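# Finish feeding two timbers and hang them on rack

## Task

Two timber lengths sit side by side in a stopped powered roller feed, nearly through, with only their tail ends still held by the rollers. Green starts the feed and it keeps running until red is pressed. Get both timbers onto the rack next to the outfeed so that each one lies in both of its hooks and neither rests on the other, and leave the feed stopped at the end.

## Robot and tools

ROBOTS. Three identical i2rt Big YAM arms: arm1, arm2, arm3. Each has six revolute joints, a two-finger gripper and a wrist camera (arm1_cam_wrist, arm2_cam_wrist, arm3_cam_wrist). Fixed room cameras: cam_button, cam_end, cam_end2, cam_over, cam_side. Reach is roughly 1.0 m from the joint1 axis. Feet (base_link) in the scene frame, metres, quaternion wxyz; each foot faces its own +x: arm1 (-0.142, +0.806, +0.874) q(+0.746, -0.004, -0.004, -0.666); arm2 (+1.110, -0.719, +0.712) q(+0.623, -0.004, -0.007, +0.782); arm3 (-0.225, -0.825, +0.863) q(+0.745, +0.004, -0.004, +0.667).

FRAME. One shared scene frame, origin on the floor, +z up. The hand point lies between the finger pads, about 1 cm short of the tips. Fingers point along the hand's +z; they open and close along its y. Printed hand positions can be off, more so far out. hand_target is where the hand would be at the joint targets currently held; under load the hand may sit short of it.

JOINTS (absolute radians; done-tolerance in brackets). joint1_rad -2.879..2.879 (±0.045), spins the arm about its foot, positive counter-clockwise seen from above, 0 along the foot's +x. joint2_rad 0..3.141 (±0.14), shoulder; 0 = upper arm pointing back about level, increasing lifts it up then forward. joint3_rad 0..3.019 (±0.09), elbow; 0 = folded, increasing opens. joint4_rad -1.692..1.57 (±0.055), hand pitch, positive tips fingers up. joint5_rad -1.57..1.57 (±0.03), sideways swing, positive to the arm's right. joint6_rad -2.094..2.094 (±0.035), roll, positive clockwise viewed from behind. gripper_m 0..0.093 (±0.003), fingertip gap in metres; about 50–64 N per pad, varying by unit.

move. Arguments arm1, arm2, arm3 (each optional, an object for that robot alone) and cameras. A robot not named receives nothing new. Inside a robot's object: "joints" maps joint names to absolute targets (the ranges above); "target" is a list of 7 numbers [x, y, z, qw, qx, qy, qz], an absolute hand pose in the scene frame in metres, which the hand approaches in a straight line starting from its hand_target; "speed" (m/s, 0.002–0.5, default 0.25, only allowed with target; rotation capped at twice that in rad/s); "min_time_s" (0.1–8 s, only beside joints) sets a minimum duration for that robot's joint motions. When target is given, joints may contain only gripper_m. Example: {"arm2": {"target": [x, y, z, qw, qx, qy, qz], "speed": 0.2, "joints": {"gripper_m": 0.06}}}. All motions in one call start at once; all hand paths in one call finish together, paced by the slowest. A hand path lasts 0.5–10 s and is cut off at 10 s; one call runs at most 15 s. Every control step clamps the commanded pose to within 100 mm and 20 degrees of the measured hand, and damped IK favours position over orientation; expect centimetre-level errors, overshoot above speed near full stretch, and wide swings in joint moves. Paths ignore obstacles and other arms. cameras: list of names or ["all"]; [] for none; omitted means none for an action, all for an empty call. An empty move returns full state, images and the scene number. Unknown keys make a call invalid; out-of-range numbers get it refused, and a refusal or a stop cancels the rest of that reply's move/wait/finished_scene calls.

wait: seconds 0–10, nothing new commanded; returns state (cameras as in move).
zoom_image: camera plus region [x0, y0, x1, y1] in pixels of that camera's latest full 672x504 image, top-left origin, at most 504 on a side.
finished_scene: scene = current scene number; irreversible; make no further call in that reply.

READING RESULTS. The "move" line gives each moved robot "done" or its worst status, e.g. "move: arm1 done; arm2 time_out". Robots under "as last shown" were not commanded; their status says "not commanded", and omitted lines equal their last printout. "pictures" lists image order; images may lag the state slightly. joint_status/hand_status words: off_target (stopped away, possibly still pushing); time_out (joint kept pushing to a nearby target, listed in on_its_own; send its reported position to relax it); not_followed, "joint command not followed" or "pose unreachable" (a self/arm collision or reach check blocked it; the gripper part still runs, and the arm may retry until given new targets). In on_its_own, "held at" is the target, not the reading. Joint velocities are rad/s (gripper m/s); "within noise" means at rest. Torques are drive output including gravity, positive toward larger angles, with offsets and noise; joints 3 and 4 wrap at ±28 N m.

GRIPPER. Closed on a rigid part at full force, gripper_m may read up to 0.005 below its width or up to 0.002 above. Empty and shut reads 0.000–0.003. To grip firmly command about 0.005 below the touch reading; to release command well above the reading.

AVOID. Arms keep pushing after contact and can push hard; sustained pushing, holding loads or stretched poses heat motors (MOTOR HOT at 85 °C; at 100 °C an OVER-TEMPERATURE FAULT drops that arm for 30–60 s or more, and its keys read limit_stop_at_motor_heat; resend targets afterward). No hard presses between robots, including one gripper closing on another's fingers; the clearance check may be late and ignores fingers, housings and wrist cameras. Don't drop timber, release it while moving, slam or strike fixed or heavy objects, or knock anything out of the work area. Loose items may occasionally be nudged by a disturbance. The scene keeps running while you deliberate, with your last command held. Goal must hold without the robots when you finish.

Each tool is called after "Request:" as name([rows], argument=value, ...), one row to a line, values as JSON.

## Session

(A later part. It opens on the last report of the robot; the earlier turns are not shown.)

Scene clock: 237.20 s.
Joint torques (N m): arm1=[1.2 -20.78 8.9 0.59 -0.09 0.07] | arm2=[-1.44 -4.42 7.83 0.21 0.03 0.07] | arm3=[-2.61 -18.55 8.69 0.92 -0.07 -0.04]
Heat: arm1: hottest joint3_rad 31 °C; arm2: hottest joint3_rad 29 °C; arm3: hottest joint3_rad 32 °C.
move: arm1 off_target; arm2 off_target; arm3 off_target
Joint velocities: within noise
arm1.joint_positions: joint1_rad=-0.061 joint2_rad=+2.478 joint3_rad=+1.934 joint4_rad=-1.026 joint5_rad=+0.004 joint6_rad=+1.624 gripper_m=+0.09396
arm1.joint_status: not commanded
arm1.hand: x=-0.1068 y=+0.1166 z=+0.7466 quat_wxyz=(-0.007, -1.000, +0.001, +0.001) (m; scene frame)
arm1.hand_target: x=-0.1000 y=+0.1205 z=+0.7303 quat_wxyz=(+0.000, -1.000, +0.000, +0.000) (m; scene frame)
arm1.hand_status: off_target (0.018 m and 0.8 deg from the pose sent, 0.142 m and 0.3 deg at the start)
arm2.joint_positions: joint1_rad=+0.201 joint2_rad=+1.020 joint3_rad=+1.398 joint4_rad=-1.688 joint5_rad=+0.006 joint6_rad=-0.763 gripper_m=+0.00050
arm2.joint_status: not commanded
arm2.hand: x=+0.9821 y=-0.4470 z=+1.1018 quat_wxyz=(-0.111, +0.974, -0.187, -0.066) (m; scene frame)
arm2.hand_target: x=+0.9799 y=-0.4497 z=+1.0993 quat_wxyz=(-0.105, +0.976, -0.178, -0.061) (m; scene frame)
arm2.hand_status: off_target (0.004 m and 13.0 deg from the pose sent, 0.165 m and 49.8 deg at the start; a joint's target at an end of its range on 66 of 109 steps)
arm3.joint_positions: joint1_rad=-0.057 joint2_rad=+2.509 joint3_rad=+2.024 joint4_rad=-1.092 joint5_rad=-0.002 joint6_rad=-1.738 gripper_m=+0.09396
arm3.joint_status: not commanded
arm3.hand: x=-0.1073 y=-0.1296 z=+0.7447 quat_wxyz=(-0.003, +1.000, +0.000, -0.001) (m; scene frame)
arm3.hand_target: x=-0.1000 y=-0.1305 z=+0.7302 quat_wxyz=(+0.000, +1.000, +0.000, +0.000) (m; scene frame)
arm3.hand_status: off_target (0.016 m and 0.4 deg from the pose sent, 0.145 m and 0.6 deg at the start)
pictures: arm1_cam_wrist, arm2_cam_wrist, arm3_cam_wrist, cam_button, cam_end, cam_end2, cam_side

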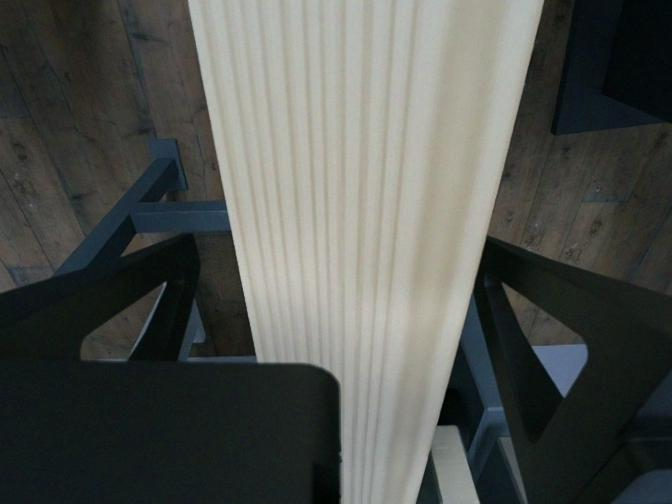

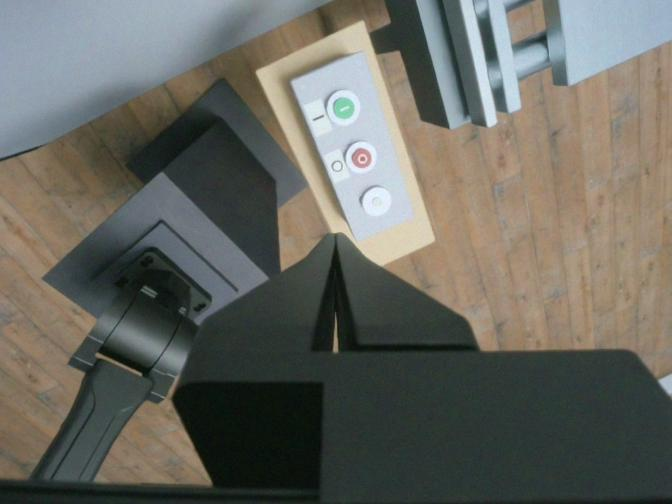

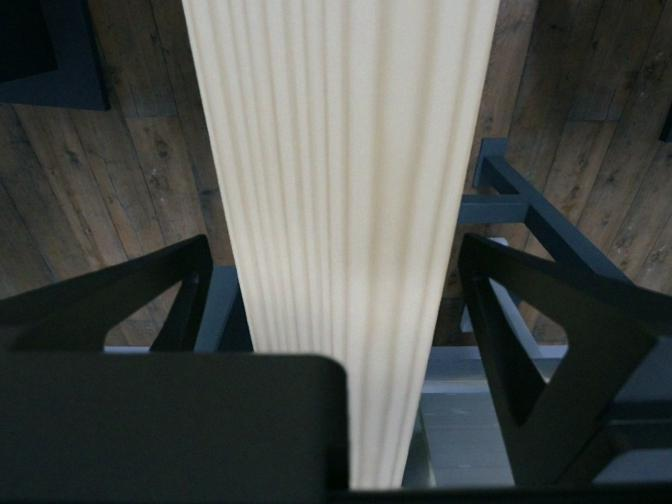

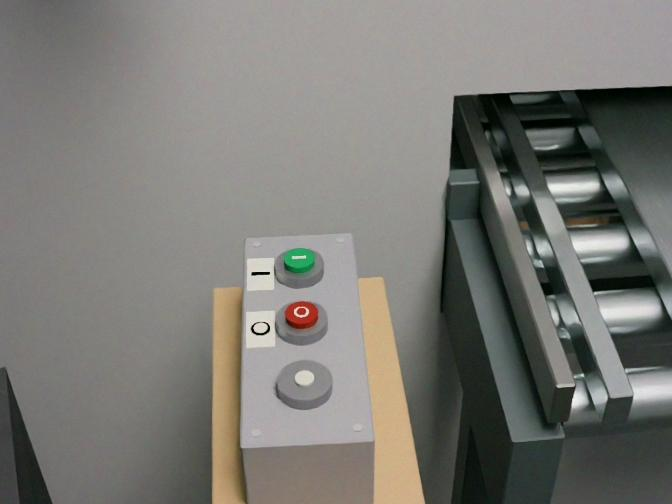

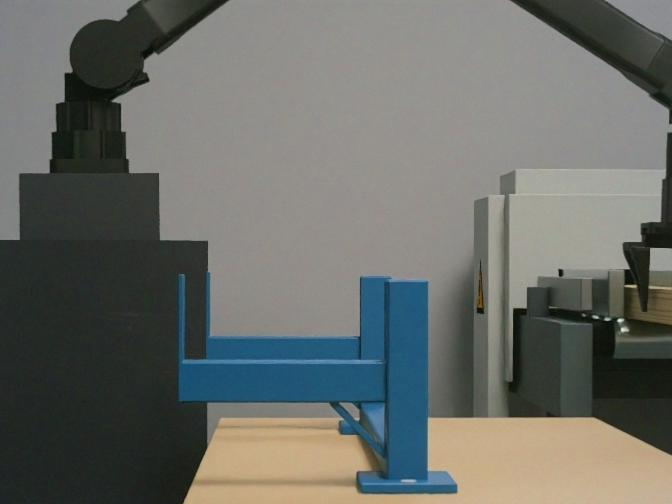

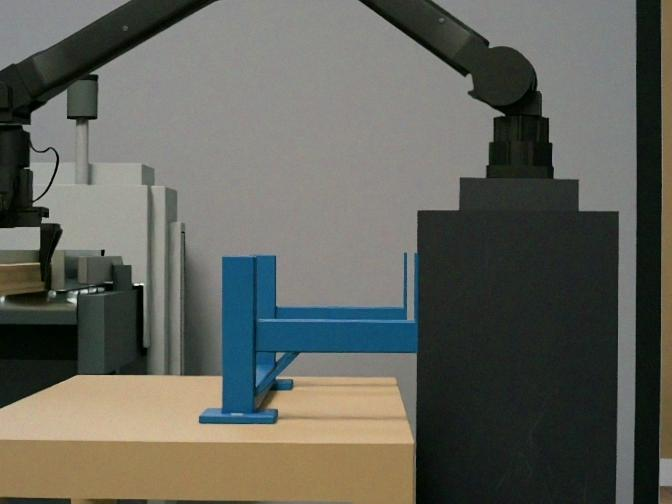

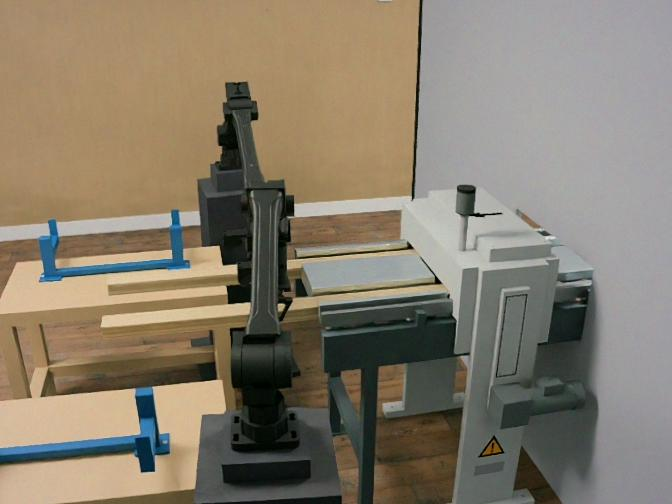

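Request:
move(arm3={"target":[-0.10,-0.128,0.722,0,1,0,0],"speed":0.1}, arm1={"target":[-0.10,0.124,0.722,0,1,0,0],"speed":0.1}, arm2={"target":[0.971,-0.378,0.90,0,0.9836,-0.18,0],"speed":0.15})

Request:
move(arm3={"joints":{"gripper_m":0.064}}, arm1={"joints":{"gripper_m":0.064}}, cameras=["all"])

Scene clock: 292.60 s.
Joint torques (N m): arm1=[1.32 -20.6 8.53 0.68 -0.08 0.08] | arm2=[-3.19 -9.23 7.31 0.59 -0.15 0.02] | arm3=[-2.49 -18.43 9.48 0.9 -0.06 -0.06]
Heat: arm1: hottest joint2_rad 34 °C; arm2: hottest joint3_rad 28 °C; arm3: hottest joint3_rad 34 °C.
move: arm1 off_target; arm2 done; arm3 off_target
Joint velocities: within noise
arm1.joint_positions: joint1_rad=-0.061 joint2_rad=+2.478 joint3_rad=+1.918 joint4_rad=-1.004 joint5_rad=+0.004 joint6_rad=+1.625 gripper_m=+0.09396
arm1.joint_status: not commanded
arm1.hand: x=-0.1069 y=+0.1184 z=+0.7413 quat_wxyz=(-0.010, -1.000, +0.001, +0.001) (m; scene frame)
arm1.hand_target: x=-0.1000 y=+0.1244 z=+0.7225 quat_wxyz=(+0.000, -1.000, +0.000, +0.000) (m; scene frame)
arm1.hand_status: off_target (0.021 m and 1.1 deg from the pose sent, 0.027 m and 0.8 deg at the start)
arm2.joint_positions: joint1_rad=+0.161 joint2_rad=+1.320 joint3_rad=+1.122 joint4_rad=-1.378 joint5_rad=-0.013 joint6_rad=-0.822 gripper_m=+0.00050
arm2.joint_status: not commanded
arm2.hand: x=+0.9679 y=-0.3809 z=+0.9033 quat_wxyz=(+0.001, +0.984, -0.180, +0.002) (m; scene frame)
arm2.hand_target: x=+0.9710 y=-0.3780 z=+0.9000 quat_wxyz=(+0.000, +0.984, -0.180, +0.000) (m; scene frame)
arm2.hand_status: done (0.005 m and 0.3 deg from the pose sent, 0.214 m and 14.9 deg at the start)
arm3.joint_positions: joint1_rad=-0.057 joint2_rad=+2.524 joint3_rad=+2.024 joint4_rad=-1.087 joint5_rad=-0.002 joint6_rad=-1.738 gripper_m=+0.09396
arm3.joint_status: not commanded
arm3.hand: x=-0.1077 y=-0.1320 z=+0.7345 quat_wxyz=(+0.002, +1.000, +0.000, -0.002) (m; scene frame)
arm3.hand_target: x=-0.1000 y=-0.1285 z=+0.7223 quat_wxyz=(+0.000, +1.000, +0.000, +0.000) (m; scene frame)
arm3.hand_status: off_target (0.015 m and 0.3 deg from the pose sent, 0.024 m and 0.4 deg at the start)
pictures: none

Scene clock: 293.30 s.
Joint torques (N m): arm1=[1.14 -20.78 9.05 0.62 -0.08 0.08] | arm2=[-3.25 -9.17 7.31 0.59 -0.14 0.01] | arm3=[-2.49 -18.55 9.52 0.55 -0.07 -0.01]
Heat: arm1: hottest joint2_rad 34 °C; arm2: hottest joint3_rad 28 °C; arm3: hottest joint3_rad 35 °C.
move: arm1 done; arm3 done
Joint velocities: arm1=[within noise] | arm2=[within noise] | arm3=[-0.015 -0.005 -0.002 -0.002 0.022 0.022 -0.005]
arm1.joint_positions: joint1_rad=-0.061 joint2_rad=+2.480 joint3_rad=+1.911 joint4_rad=-1.004 joint5_rad=+0.003 joint6_rad=+1.625 gripper_m=+0.06413
arm1.joint_status: all done
arm1.hand: x=-0.1070 y=+0.1221 z=+0.7374 quat_wxyz=(-0.005, -1.000, +0.001, +0.001) (m; scene frame)
arm1.hand_target: x=-0.1002 y=+0.1245 z=+0.7223 quat_wxyz=(+0.000, -1.000, +0.000, +0.000) (m; scene frame)
arm1.hand_status: not commanded
arm2: as last shown
arm3.joint_positions: joint1_rad=-0.057 joint2_rad=+2.525 joint3_rad=+2.024 joint4_rad=-1.076 joint5_rad=-0.002 joint6_rad=-1.740 gripper_m=+0.06438
arm3.joint_status: all done
arm3.hand: x=-0.1073 y=-0.1296 z=+0.7340 quat_wxyz=(-0.003, +1.000, +0.001, -0.001) (m; scene frame)
arm3.hand_target: x=-0.1000 y=-0.1286 z=+0.7222 quat_wxyz=(+0.000, +1.000, +0.000, +0.000) (m; scene frame)
arm3.hand_status: not commanded
pictures: arm1_cam_wrist, arm2_cam_wrist, arm3_cam_wrist, cam_button, cam_end, cam_end2, cam_over, cam_side

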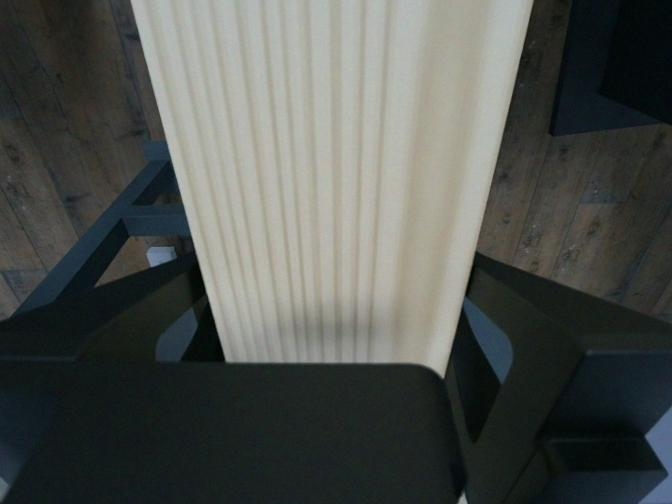

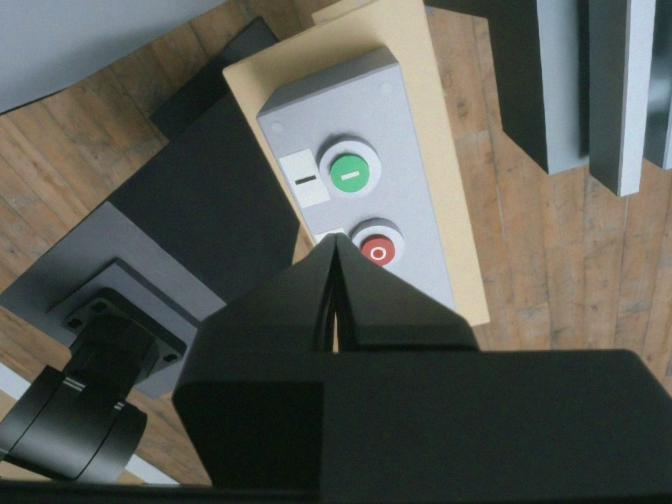

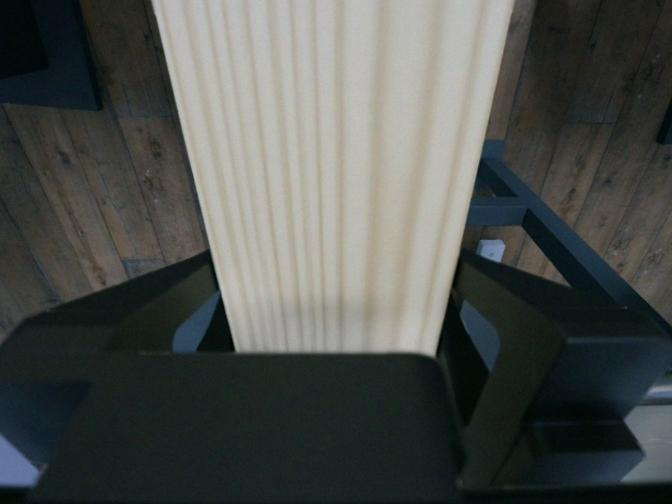

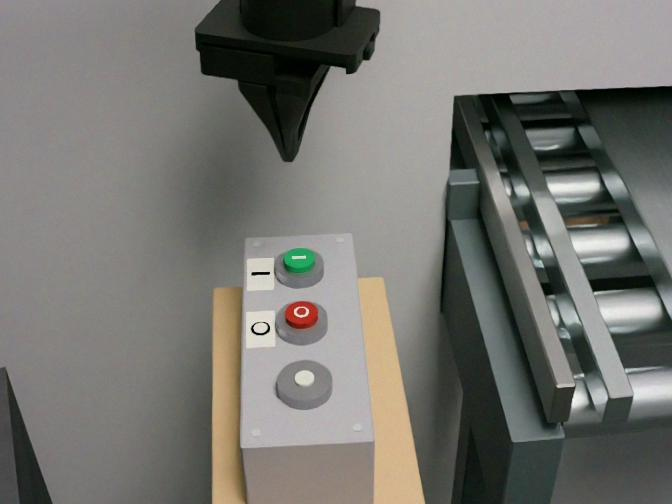

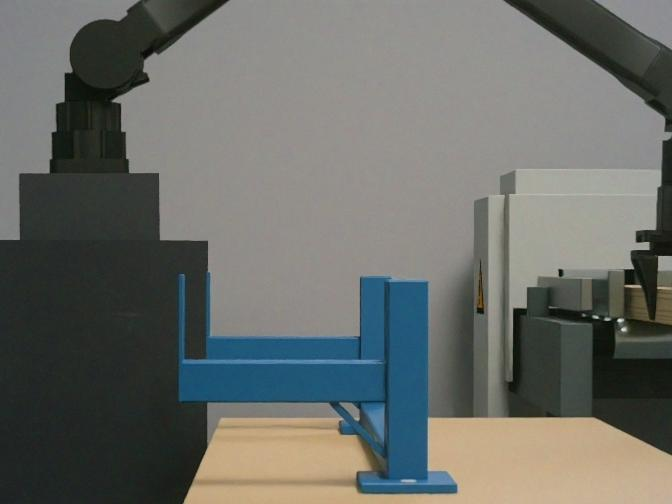

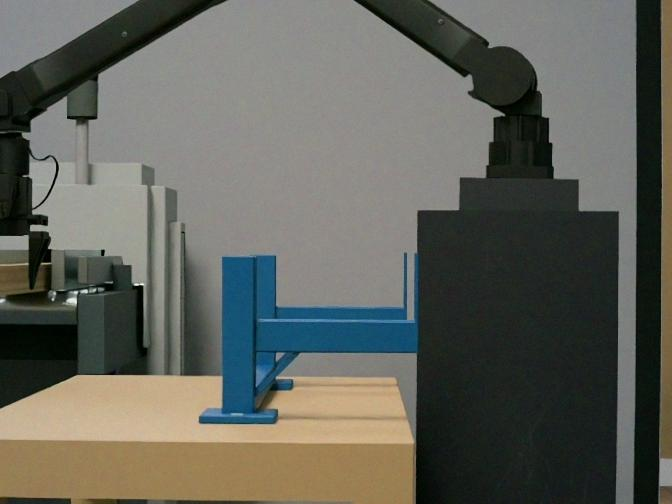

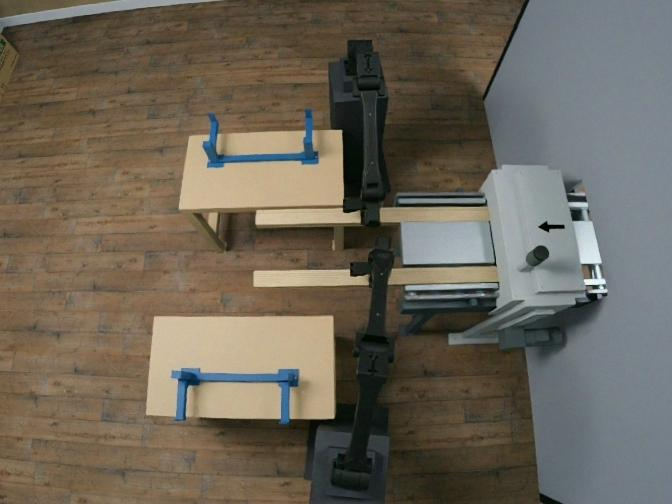

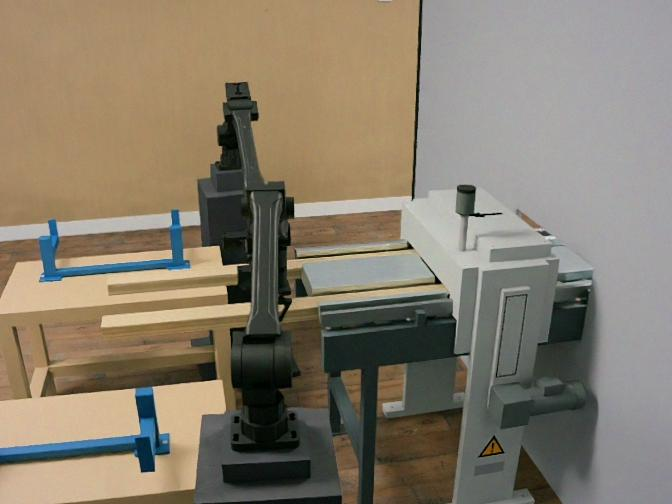

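Request:
move(arm3={"joints":{"gripper_m":0.060}}, arm1={"joints":{"gripper_m":0.060}}, arm2={"target":[0.974,-0.374,0.855,0,0.9836,-0.18,0],"speed":0.15}, cameras=["cam_button","cam_over"])

Request:
zoom_image(camera="cam_over", region=[230, 180, 510, 300])

Scene clock: 315.17 s.
Joint torques (N m): arm1=[1.26 -20.6 9.05 0.66 -0.08 0.1] | arm2=[-3.31 -9.17 6.93 0.61 -0.15 0.01] | arm3=[-2.55 -18.61 9.52 0.55 -0.07 -0.03]
Heat: arm1: hottest joint2_rad 32 °C; arm2: hottest joint3_rad 28 °C; arm3: hottest joint3_rad 36 °C.
move: arm1 done; arm2 done; arm3 off_target
Joint velocities: within noise
arm1.joint_positions: joint1_rad=-0.060 joint2_rad=+2.480 joint3_rad=+1.910 joint4_rad=-1.004 joint5_rad=+0.003 joint6_rad=+1.622 gripper_m=+0.06215
arm1.joint_status: all done
arm1.hand: x=-0.1068 y=+0.1224 z=+0.7371 quat_wxyz=(-0.005, -1.000, -0.001, +0.001) (m; scene frame)
arm1.hand_target: x=-0.1001 y=+0.1245 z=+0.7223 quat_wxyz=(+0.000, -1.000, +0.000, +0.000) (m; scene frame)
arm1.hand_status: not commanded
arm2.joint_positions: joint1_rad=+0.152 joint2_rad=+1.355 joint3_rad=+1.039 joint4_rad=-1.253 joint5_rad=-0.013 joint6_rad=-0.832 gripper_m=+0.00050
arm2.joint_status: not commanded
arm2.hand: x=+0.9704 y=-0.3759 z=+0.8603 quat_wxyz=(-0.001, +0.984, -0.180, +0.001) (m; scene frame)
arm2.hand_target: x=+0.9740 y=-0.3740 z=+0.8552 quat_wxyz=(+0.000, +0.984, -0.180, +0.000) (m; scene frame)
arm2.hand_status: done (0.007 m and 0.2 deg from the pose sent, 0.049 m and 0.3 deg at the start)
arm3.joint_positions: joint1_rad=-0.057 joint2_rad=+2.525 joint3_rad=+2.024 joint4_rad=-1.076 joint5_rad=-0.002 joint6_rad=-1.740 gripper_m=+0.06380
arm3.joint_status: gripper_m off_target (ended at +0.06381, target +0.06000)
arm3.hand: x=-0.1073 y=-0.1296 z=+0.7340 quat_wxyz=(-0.003, +1.000, +0.001, -0.001) (m; scene frame)
arm3.hand_target: x=-0.1000 y=-0.1286 z=+0.7222 quat_wxyz=(+0.000, +1.000, +0.000, +0.000) (m; scene frame)
arm3.hand_status: not commanded
pictures: cam_button, cam_over

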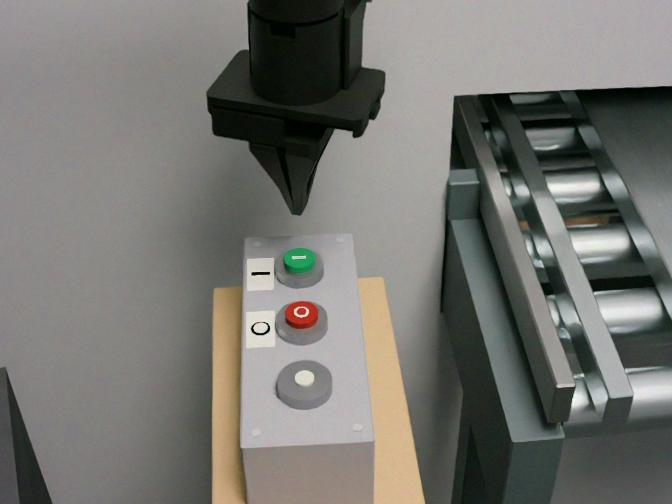

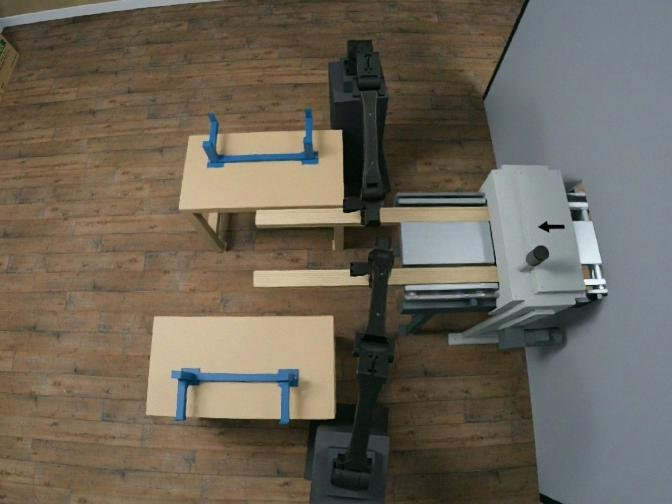

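Scaled by 1.800 from the camera's 672x504 image, which has a finer 960x720 frame.

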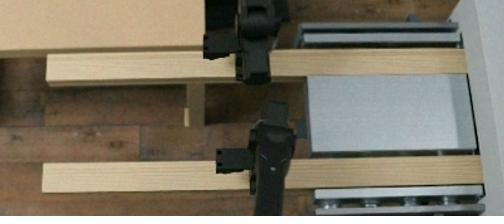

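Request:
move(arm2={"target":[0.974,-0.374,0.826,0,0.9836,-0.18,0],"speed":0.15}, cameras=["cam_over","cam_button"])

Request:
move(arm2={"target":[1.028,-0.374,0.858,0,0.9836,-0.18,0],"speed":0.25}, cameras=["cam_over"])

Request:
move(arm2={"target":[1.028,-0.374,0.822,0,0.9836,-0.18,0],"speed":0.15}, cameras=["cam_over","cam_button"])

Scene clock: 332.53 s.
Joint torques (N m): arm1=[1.2 -20.66 9.1 0.59 -0.08 0.09] | arm2=[-3.19 -9.05 6.67 0.58 -0.15 0.02] | arm3=[-2.61 -18.55 9.5 0.55 -0.07 -0.03]
Heat: arm1: hottest joint2_rad 31 °C; arm2: hottest joint3_rad 28 °C; arm3: hottest joint3_rad 36 °C.
move: arm2 done
Joint velocities: within noise
arm1, arm3: as last shown
arm2.joint_positions: joint1_rad=+0.152 joint2_rad=+1.384 joint3_rad=+0.987 joint4_rad=-1.171 joint5_rad=-0.013 joint6_rad=-0.832 gripper_m=+0.00050
arm2.joint_status: not commanded
arm2.hand: x=+0.9706 y=-0.3753 z=+0.8317 quat_wxyz=(-0.002, +0.984, -0.180, +0.000) (m; scene frame)
arm2.hand_target: x=+0.9741 y=-0.3742 z=+0.8260 quat_wxyz=(+0.000, +0.984, -0.180, +0.000) (m; scene frame)
arm2.hand_status: done (0.007 m and 0.2 deg from the pose sent, 0.034 m and 0.1 deg at the start)
pictures: cam_button, cam_over

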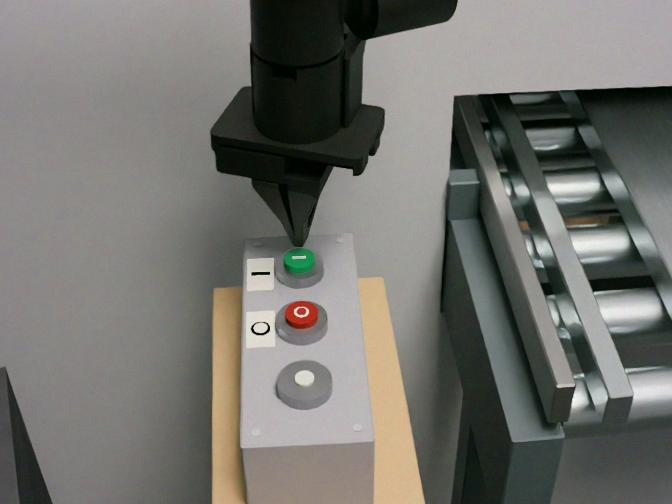

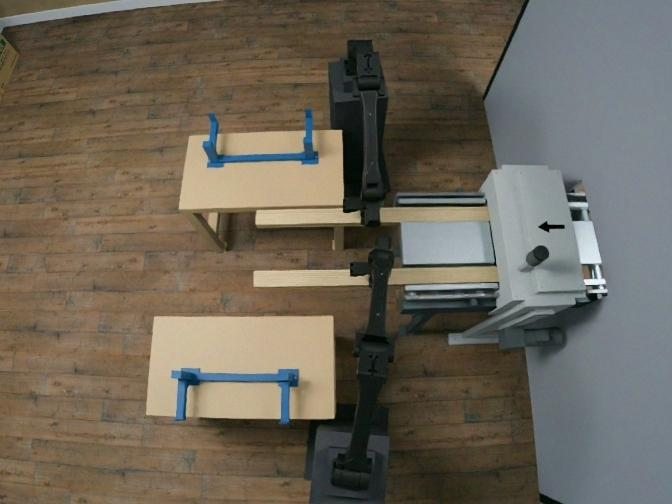

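Scene clock: 333.87 s.
Joint torques (N m): arm1=[1.26 -20.78 9.07 0.61 -0.08 0.1] | arm2=[-3.08 -9.47 8.14 -0.28 -0.12 0.01] | arm3=[-2.67 -18.55 9.51 0.58 -0.07 -0.04]
Heat: arm1: hottest joint2_rad 31 °C; arm2: hottest joint3_rad 28 °C; arm3: hottest joint3_rad 36 °C.
move: arm2 done
Joint velocities: within noise
arm1, arm3: as last shown
arm2.joint_positions: joint1_rad=+0.007 joint2_rad=+1.326 joint3_rad=+0.987 joint4_rad=-1.239 joint5_rad=-0.014 joint6_rad=-0.974 gripper_m=+0.00050
arm2.joint_status: not commanded
arm2.hand: x=+1.0253 y=-0.3754 z=+0.8523 quat_wxyz=(+0.002, +0.983, -0.182, +0.002) (m; scene frame)
arm2.hand_target: x=+1.0280 y=-0.3741 z=+0.8579 quat_wxyz=(+0.000, +0.984, -0.180, +0.000) (m; scene frame)
arm2.hand_status: done (0.006 m and 0.3 deg from the pose sent, 0.063 m and 0.2 deg at the start)
pictures: cam_over

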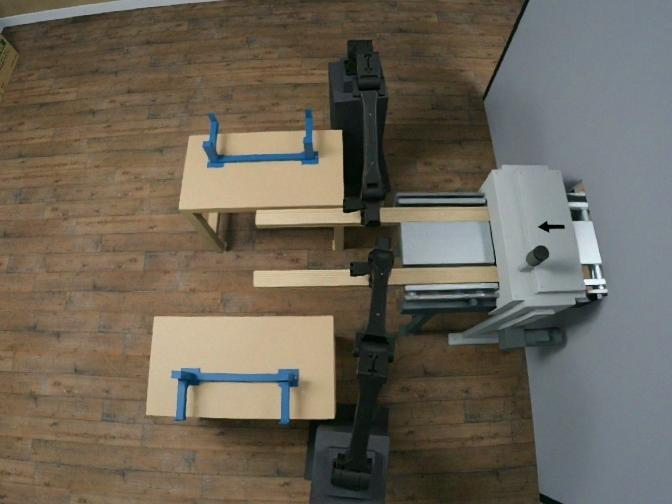

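Scene clock: 334.97 s.
Joint torques (N m): arm1=[1.14 -20.78 9.03 0.64 -0.07 0.1] | arm2=[-2.96 -8.41 6.63 0.61 -0.12 0.02] | arm3=[-2.55 -18.55 9.51 0.55 -0.07 -0.03]
Heat: arm1: hottest joint2_rad 31 °C; arm2: hottest joint3_rad 28 °C; arm3: hottest joint3_rad 36 °C.
move: arm2 done
Joint velocities: within noise
arm1, arm3: as last shown
arm2.joint_positions: joint1_rad=+0.007 joint2_rad=+1.349 joint3_rad=+0.939 joint4_rad=-1.160 joint5_rad=-0.014 joint6_rad=-0.974 gripper_m=+0.00050
arm2.joint_status: not commanded
arm2.hand: x=+1.0254 y=-0.3745 z=+0.8276 quat_wxyz=(-0.002, +0.983, -0.182, +0.000) (m; scene frame)
arm2.hand_target: x=+1.0280 y=-0.3742 z=+0.8220 quat_wxyz=(+0.000, +0.984, -0.180, +0.000) (m; scene frame)
arm2.hand_status: done (0.006 m and 0.3 deg from the pose sent, 0.031 m and 0.3 deg at the start)
pictures: cam_button, cam_over

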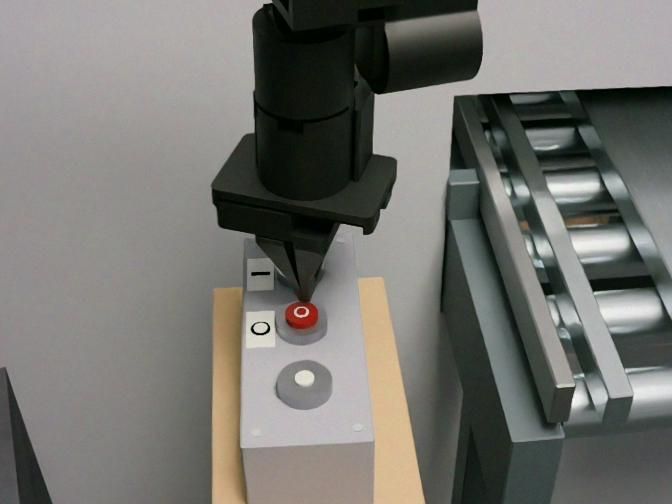

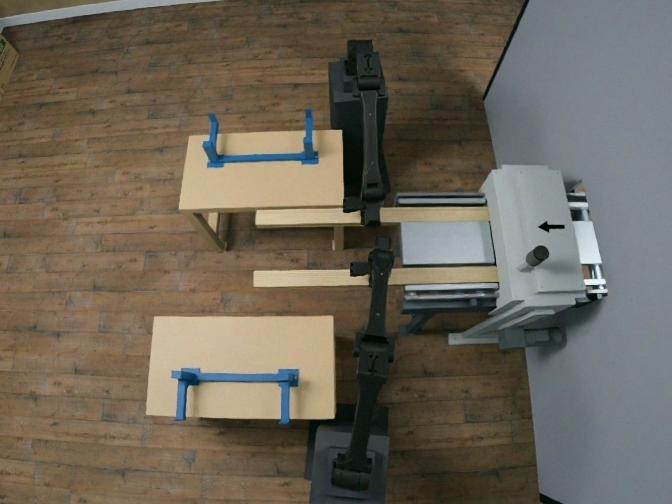

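Request:
move(arm2={"target":[0.974,-0.374,0.845,0,0.9836,-0.18,0],"speed":0.25})

Request:
move(arm2={"target":[0.974,-0.374,0.812,0,0.9836,-0.18,0],"speed":0.15}, cameras=["cam_over","cam_button"])

Request:
move(arm2={"target":[1.028,-0.374,0.845,0,0.9836,-0.18,0],"speed":0.3}, cameras=["cam_over"])

Request:
move(arm2={"target":[1.028,-0.374,0.812,0,0.9836,-0.18,0],"speed":0.15}, cameras=["cam_over","cam_button"])

Scene clock: 344.10 s.
Joint torques (N m): arm1=[1.2 -20.72 9.11 0.64 -0.08 0.1] | arm2=[-1.85 -8.29 11.36 -0.32 -0.01 0.25] | arm3=[-2.55 -18.55 9.52 0.55 -0.07 -0.03]
Heat: arm1: hottest joint2_rad 31 °C; arm2: hottest joint3_rad 28 °C; arm3: hottest joint3_rad 36 °C.
move: arm2 off_target
Joint velocities: within noise
arm1, arm3: as last shown
arm2.joint_positions: joint1_rad=+0.133 joint2_rad=+1.357 joint3_rad=+0.953 joint4_rad=-1.200 joint5_rad=-0.017 joint6_rad=-0.856 gripper_m=+0.00050
arm2.joint_status: not commanded
arm2.hand: x=+0.9835 y=-0.3921 z=+0.8292 quat_wxyz=(+0.015, +0.984, -0.178, +0.007) (m; scene frame)
arm2.hand_target: x=+0.9743 y=-0.3749 z=+0.8451 quat_wxyz=(+0.000, +0.984, -0.180, +0.000) (m; scene frame)
arm2.hand_status: off_target (0.026 m and 1.9 deg from the pose sent, 0.054 m and 0.3 deg at the start)
pictures: none

Scene clock: 345.17 s.
Joint torques (N m): arm1=[0.97 -20.66 9.09 0.64 -0.07 0.11] | arm2=[-1.73 -7.71 7.28 0.91 0.01 0.26] | arm3=[-2.55 -18.55 9.52 0.57 -0.07 -0.03]
Heat: arm1: hottest joint2_rad 31 °C; arm2: hottest joint3_rad 28 °C; arm3: hottest joint3_rad 36 °C.
move: arm2 done
Joint velocities: within noise
arm1, arm3: as last shown
arm2.joint_positions: joint1_rad=+0.133 joint2_rad=+1.383 joint3_rad=+0.953 joint4_rad=-1.139 joint5_rad=-0.017 joint6_rad=-0.854 gripper_m=+0.00050
arm2.joint_status: not commanded
arm2.hand: x=+0.9785 y=-0.3784 z=+0.8202 quat_wxyz=(+0.000, +0.984, -0.179, -0.001) (m; scene frame)
arm2.hand_target: x=+0.9741 y=-0.3743 z=+0.8121 quat_wxyz=(+0.000, +0.984, -0.180, +0.000) (m; scene frame)
arm2.hand_status: done (0.010 m and 0.2 deg from the pose sent, 0.027 m and 1.9 deg at the start)
pictures: cam_button, cam_over

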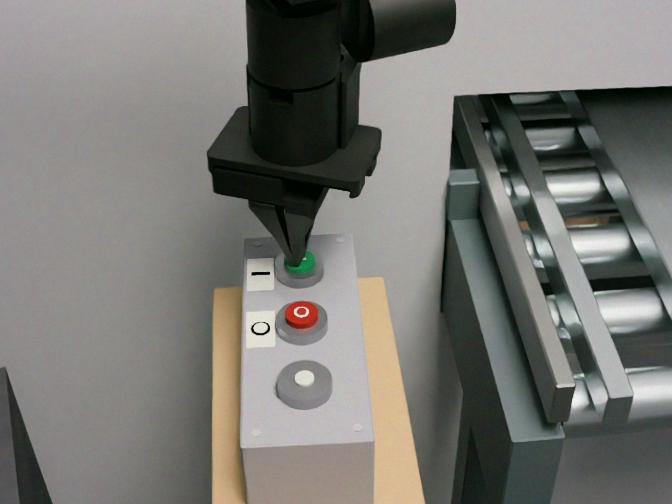

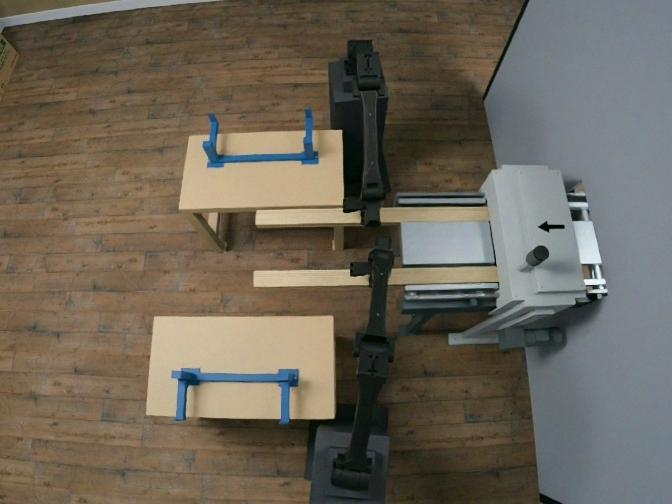

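Scene clock: 346.47 s.
Joint torques (N m): arm1=[1.26 -20.66 9.05 0.64 -0.07 0.11] | arm2=[-2.96 -9.76 8.64 -0.29 -0.11 0.01] | arm3=[-2.61 -18.49 9.51 0.57 -0.07 -0.03]
Heat: arm1: hottest joint2_rad 31 °C; arm2: hottest joint3_rad 28 °C; arm3: hottest joint3_rad 36 °C.
move: arm2 off_target
Joint velocities: within noise
arm1, arm3: as last shown
arm2.joint_positions: joint1_rad=+0.006 joint2_rad=+1.341 joint3_rad=+0.953 joint4_rad=-1.202 joint5_rad=-0.014 joint6_rad=-0.973 gripper_m=+0.00050
arm2.joint_status: not commanded
arm2.hand: x=+1.0268 y=-0.3790 z=+0.8351 quat_wxyz=(+0.007, +0.983, -0.183, +0.004) (m; scene frame)
arm2.hand_target: x=+1.0281 y=-0.3741 z=+0.8450 quat_wxyz=(+0.000, +0.984, -0.180, +0.000) (m; scene frame)
arm2.hand_status: off_target (0.011 m and 1.0 deg from the pose sent, 0.055 m and 0.2 deg at the start)
pictures: cam_over

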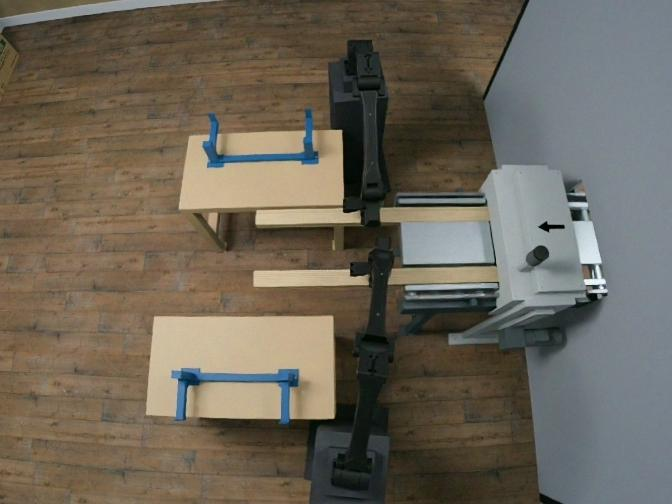

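Scene clock: 347.43 s.
Joint torques (N m): arm1=[1.26 -20.6 9.13 0.66 -0.07 0.09] | arm2=[-2.84 -8.18 6.32 0.88 -0.12 0.02] | arm3=[-2.55 -18.55 9.52 0.59 -0.07 -0.03]
Heat: arm1: hottest joint2_rad 31 °C; arm2: hottest joint3_rad 28 °C; arm3: hottest joint3_rad 37 °C.
move: arm2 done
Joint velocities: within noise
arm1, arm3: as last shown
arm2.joint_positions: joint1_rad=+0.006 joint2_rad=+1.354 joint3_rad=+0.925 joint4_rad=-1.139 joint5_rad=-0.014 joint6_rad=-0.973 gripper_m=+0.00050
arm2.joint_status: not commanded
arm2.hand: x=+1.0260 y=-0.3747 z=+0.8209 quat_wxyz=(-0.002, +0.983, -0.182, +0.000) (m; scene frame)
arm2.hand_target: x=+1.0281 y=-0.3742 z=+0.8121 quat_wxyz=(+0.000, +0.984, -0.180, +0.000) (m; scene frame)
arm2.hand_status: done (0.009 m and 0.4 deg from the pose sent, 0.024 m and 1.0 deg at the start)
pictures: cam_button, cam_over

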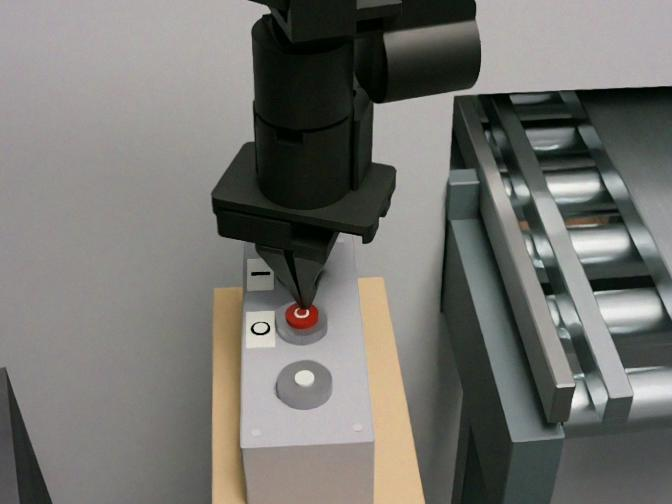

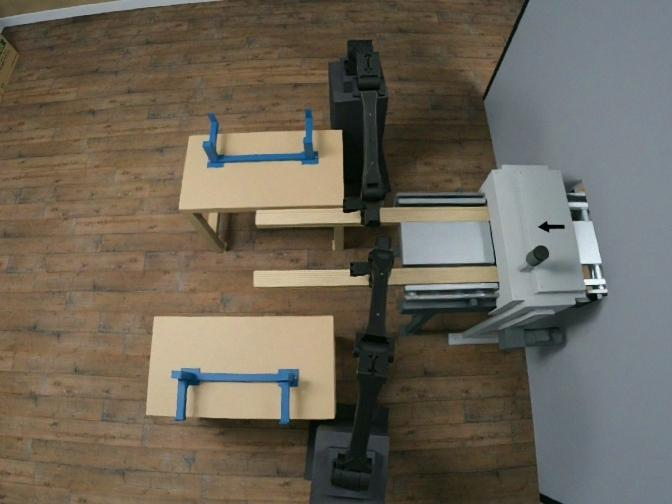

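Request:
move(arm2={"target":[1.0,-0.374,0.87,0,0.9836,-0.18,0],"speed":0.25})

Request:
move(arm2={"target":[0.974,-0.374,0.84,0,0.9836,-0.18,0],"speed":0.25})

Request:
move(arm2={"target":[0.974,-0.374,0.80,0,0.9836,-0.18,0],"speed":0.15}, cameras=["cam_over","cam_button"])

Request:
move(arm2={"target":[1.0,-0.374,0.87,0,0.9836,-0.18,0],"speed":0.3}, cameras=["cam_over"])

Request:
move(arm2={"target":[1.028,-0.374,0.84,0,0.9836,-0.18,0],"speed":0.25})

Request:
move(arm2={"target":[1.028,-0.374,0.80,0,0.9836,-0.18,0],"speed":0.15}, cameras=["cam_over","cam_button"])

Scene clock: 370.63 s.
Joint torques (N m): arm1=[1.26 -20.78 9.05 0.64 -0.08 0.09] | arm2=[-1.67 -9.35 11.33 -0.32 -0.04 0.25] | arm3=[-2.49 -18.55 9.52 0.57 -0.07 -0.03]
Heat: arm1: hottest joint2_rad 31 °C; arm2: hottest joint3_rad 28 °C; arm3: hottest joint3_rad 37 °C.
move: arm2 off_target
Joint velocities: within noise
arm1.joint_positions: joint1_rad=-0.060 joint2_rad=+2.480 joint3_rad=+1.910 joint4_rad=-1.004 joint5_rad=+0.003 joint6_rad=+1.622 gripper_m=+0.06215
arm1.joint_status: not commanded
arm1.hand: x=-0.1068 y=+0.1224 z=+0.7371 quat_wxyz=(-0.005, -1.000, -0.001, +0.001) (m; scene frame)
arm1.hand_target: x=-0.1001 y=+0.1245 z=+0.7223 quat_wxyz=(+0.000, -1.000, +0.000, +0.000) (m; scene frame)
arm1.hand_status: not commanded
arm2.joint_positions: joint1_rad=+0.063 joint2_rad=+1.330 joint3_rad=+0.981 joint4_rad=-1.271 joint5_rad=-0.017 joint6_rad=-0.924 gripper_m=+0.00050
arm2.joint_status: not commanded
arm2.hand: x=+1.0086 y=-0.3904 z=+0.8487 quat_wxyz=(+0.022, +0.984, -0.179, +0.010) (m; scene frame)
arm2.hand_target: x=+1.0002 y=-0.3750 z=+0.8699 quat_wxyz=(+0.000, +0.984, -0.180, +0.000) (m; scene frame)
arm2.hand_status: off_target (0.028 m and 2.7 deg from the pose sent, 0.055 m and 0.4 deg at the start)
arm3.joint_positions: joint1_rad=-0.057 joint2_rad=+2.525 joint3_rad=+2.024 joint4_rad=-1.076 joint5_rad=-0.002 joint6_rad=-1.740 gripper_m=+0.06380
arm3.joint_status: not commanded
arm3.hand: x=-0.1073 y=-0.1296 z=+0.7340 quat_wxyz=(-0.003, +1.000, +0.001, -0.001) (m; scene frame)
arm3.hand_target: x=-0.1000 y=-0.1286 z=+0.7222 quat_wxyz=(+0.000, +1.000, +0.000, +0.000) (m; scene frame)
arm3.hand_status: not commanded
pictures: none

Scene clock: 371.80 s.
Joint torques (N m): arm1=[1.2 -20.89 9.11 0.62 -0.07 0.1] | arm2=[-1.67 -8.88 8.84 0.55 -0.03 0.26] | arm3=[-2.55 -18.49 9.52 0.57 -0.07 -0.03]
Heat: arm1: hottest joint2_rad 31 °C; arm2: hottest joint3_rad 28 °C; arm3: hottest joint3_rad 37 °C.
move: arm2 off_target
Joint velocities: within noise
arm1, arm3: as last shown
arm2.joint_positions: joint1_rad=+0.132 joint2_rad=+1.368 joint3_rad=+0.981 joint4_rad=-1.211 joint5_rad=-0.017 joint6_rad=-0.855 gripper_m=+0.00050
arm2.joint_status: not commanded
arm2.hand: x=+0.9810 y=-0.3841 z=+0.8352 quat_wxyz=(+0.012, +0.984, -0.179, +0.006) (m; scene frame)
arm2.hand_target: x=+0.9741 y=-0.3743 z=+0.8400 quat_wxyz=(+0.000, +0.984, -0.180, +0.000) (m; scene frame)
arm2.hand_status: off_target (0.013 m and 1.5 deg from the pose sent, 0.039 m and 2.7 deg at the start)
pictures: none

Scene clock: 373.77 s.
Joint torques (N m): arm1=[6.3 -22.07 9.17 0.28 -1.09 0.61] | arm2=[-1.61 -7.82 5.5 1.07 -0.02 0.25] | arm3=[-7.53 -19.9 9.39 0.65 0.79 -0.48]
Heat: arm1: hottest joint2_rad 31 °C; arm2: hottest joint3_rad 28 °C; arm3: hottest joint3_rad 37 °C.
move: arm2 off_target
Joint velocities: within noise
arm1.joint_positions: joint1_rad=-0.116 joint2_rad=+2.500 joint3_rad=+1.908 joint4_rad=-0.997 joint5_rad=+0.032 joint6_rad=+1.567 gripper_m=+0.06205
arm1.joint_status: not commanded
arm1.hand: x=-0.1494 y=+0.1263 z=+0.7235 quat_wxyz=(+0.003, -1.000, +0.000, +0.015) (m; scene frame)
arm1.hand_target: x=-0.1003 y=+0.1244 z=+0.7225 quat_wxyz=(+0.000, -1.000, +0.000, +0.000) (m; scene frame)
arm1.hand_status: not commanded
arm2.joint_positions: joint1_rad=+0.132 joint2_rad=+1.396 joint3_rad=+0.958 joint4_rad=-1.110 joint5_rad=-0.016 joint6_rad=-0.853 gripper_m=+0.00050
arm2.joint_status: not commanded
arm2.hand: x=+0.9759 y=-0.3695 z=+0.8176 quat_wxyz=(-0.010, +0.984, -0.179, -0.007) (m; scene frame)
arm2.hand_target: x=+0.9744 y=-0.3746 z=+0.8007 quat_wxyz=(+0.000, +0.984, -0.180, +0.000) (m; scene frame)
arm2.hand_status: off_target (0.018 m and 1.4 deg from the pose sent, 0.037 m and 1.5 deg at the start)
arm3: as last shown
arm3.joint_positions: joint1_rad=+0.002 joint2_rad=+2.543 joint3_rad=+2.024 joint4_rad=-1.081 joint5_rad=-0.026 joint6_rad=-1.697 gripper_m=+0.06379
arm3.hand: x=-0.1528 y=-0.1294 z=+0.7216 quat_wxyz=(+0.007, +1.000, +0.008, -0.014) (m; scene frame)
pictures: cam_button, cam_over

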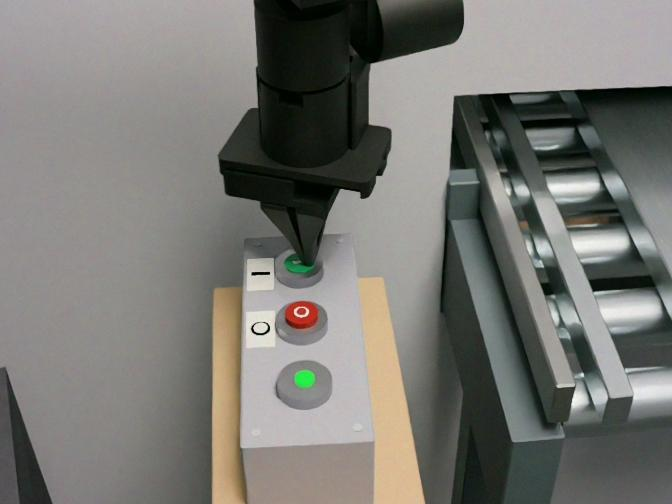

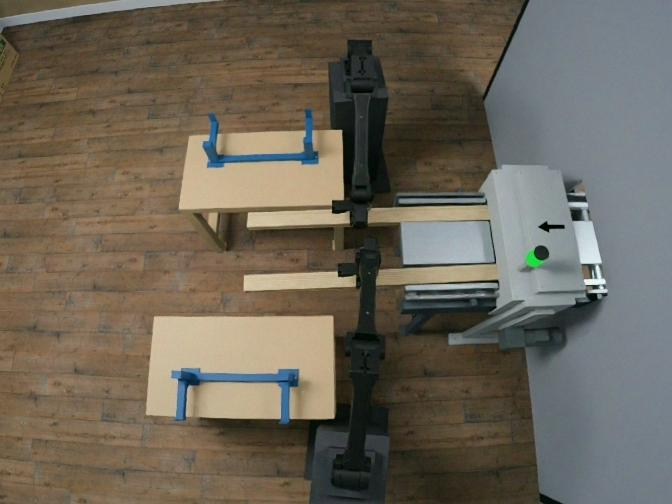

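Scene clock: 375.00 s.
Joint torques (N m): arm1=[6.36 -22.18 9.16 0.27 -1.09 0.59] | arm2=[-3.14 -9.58 11.45 -0.35 -0.07 0.01] | arm3=[-7.41 -19.9 9.39 0.66 0.78 -0.48]
Heat: arm1: hottest joint2_rad 32 °C; arm2: hottest joint3_rad 28 °C; arm3: hottest joint3_rad 37 °C.
move: arm2 off_target
Joint velocities: within noise
arm1, arm3: as last shown
arm2.joint_positions: joint1_rad=+0.082 joint2_rad=+1.333 joint3_rad=+0.979 joint4_rad=-1.271 joint5_rad=-0.014 joint6_rad=-0.899 gripper_m=+0.00050
arm2.joint_status: not commanded
arm2.hand: x=+1.0027 y=-0.3931 z=+0.8471 quat_wxyz=(+0.023, +0.983, -0.182, +0.013) (m; scene frame)
arm2.hand_target: x=+1.0003 y=-0.3751 z=+0.8701 quat_wxyz=(+0.000, +0.984, -0.180, +0.000) (m; scene frame)
arm2.hand_status: off_target (0.030 m and 3.1 deg from the pose sent, 0.058 m and 1.3 deg at the start)
pictures: cam_over

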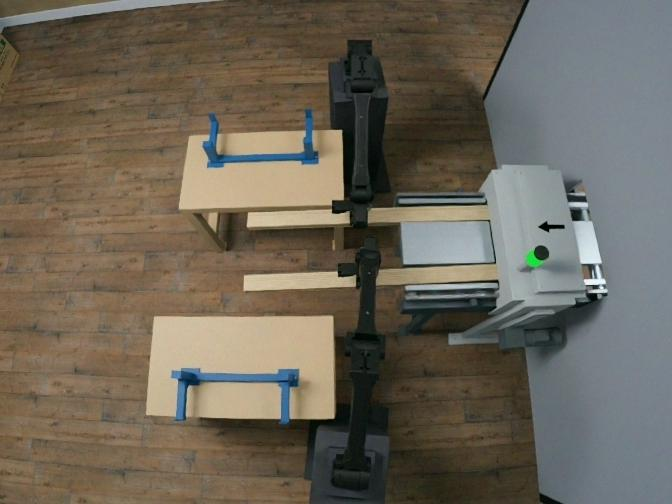

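Scene clock: 376.23 s.
Joint torques (N m): arm1=[6.36 -22.07 9.17 0.31 -1.1 0.58] | arm2=[-3.19 -8.76 6.68 0.59 -0.11 0.01] | arm3=[-7.41 -19.9 9.4 0.68 0.78 -0.48]
Heat: arm1: hottest joint2_rad 32 °C; arm2: hottest joint3_rad 28 °C; arm3: hottest joint3_rad 37 °C.
move: arm2 done
Joint velocities: within noise
arm1, arm3: as last shown
arm2.joint_positions: joint1_rad=+0.008 joint2_rad=+1.333 joint3_rad=+0.972 joint4_rad=-1.212 joint5_rad=-0.014 joint6_rad=-0.973 gripper_m=+0.00050
arm2.joint_status: not commanded
arm2.hand: x=+1.0248 y=-0.3743 z=+0.8447 quat_wxyz=(+0.000, +0.983, -0.182, +0.000) (m; scene frame)
arm2.hand_target: x=+1.0279 y=-0.3740 z=+0.8402 quat_wxyz=(+0.000, +0.984, -0.180, +0.000) (m; scene frame)
arm2.hand_status: done (0.006 m and 0.2 deg from the pose sent, 0.032 m and 3.1 deg at the start)
pictures: none

Scene clock: 377.30 s.
Joint torques (N m): arm1=[6.07 -22.24 9.18 0.29 -1.08 0.59] | arm2=[-2.96 -7.06 5.49 1.13 -0.11 0.03] | arm3=[-7.53 -19.9 9.37 0.68 0.78 -0.48]
Heat: arm1: hottest joint2_rad 32 °C; arm2: hottest joint3_rad 28 °C; arm3: hottest joint3_rad 37 °C.
move: arm2 off_target
Joint velocities: within noise
arm1, arm3: as last shown
arm2.joint_positions: joint1_rad=+0.008 joint2_rad=+1.357 joint3_rad=+0.916 joint4_rad=-1.111 joint5_rad=-0.014 joint6_rad=-0.973 gripper_m=+0.00050
arm2.joint_status: not commanded
arm2.hand: x=+1.0245 y=-0.3716 z=+0.8171 quat_wxyz=(-0.010, +0.983, -0.181, -0.004) (m; scene frame)
arm2.hand_target: x=+1.0281 y=-0.3748 z=+0.8006 quat_wxyz=(+0.000, +0.984, -0.180, +0.000) (m; scene frame)
arm2.hand_status: off_target (0.018 m and 1.3 deg from the pose sent, 0.045 m and 0.2 deg at the start)
pictures: cam_button, cam_over

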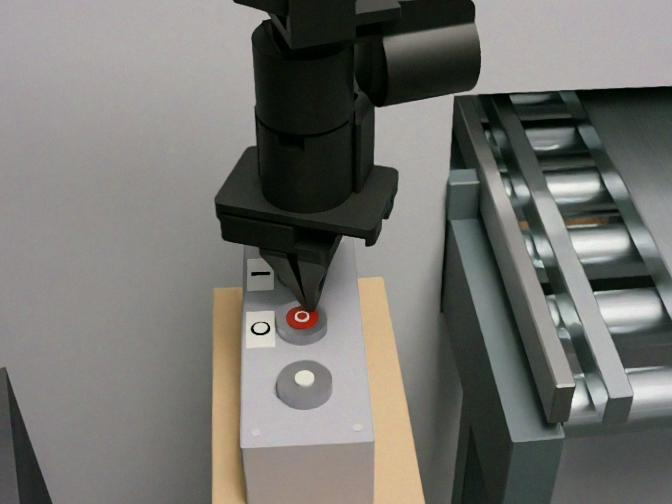

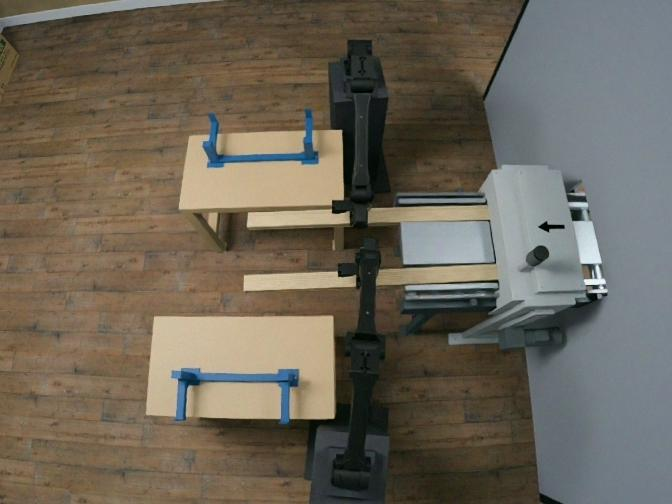

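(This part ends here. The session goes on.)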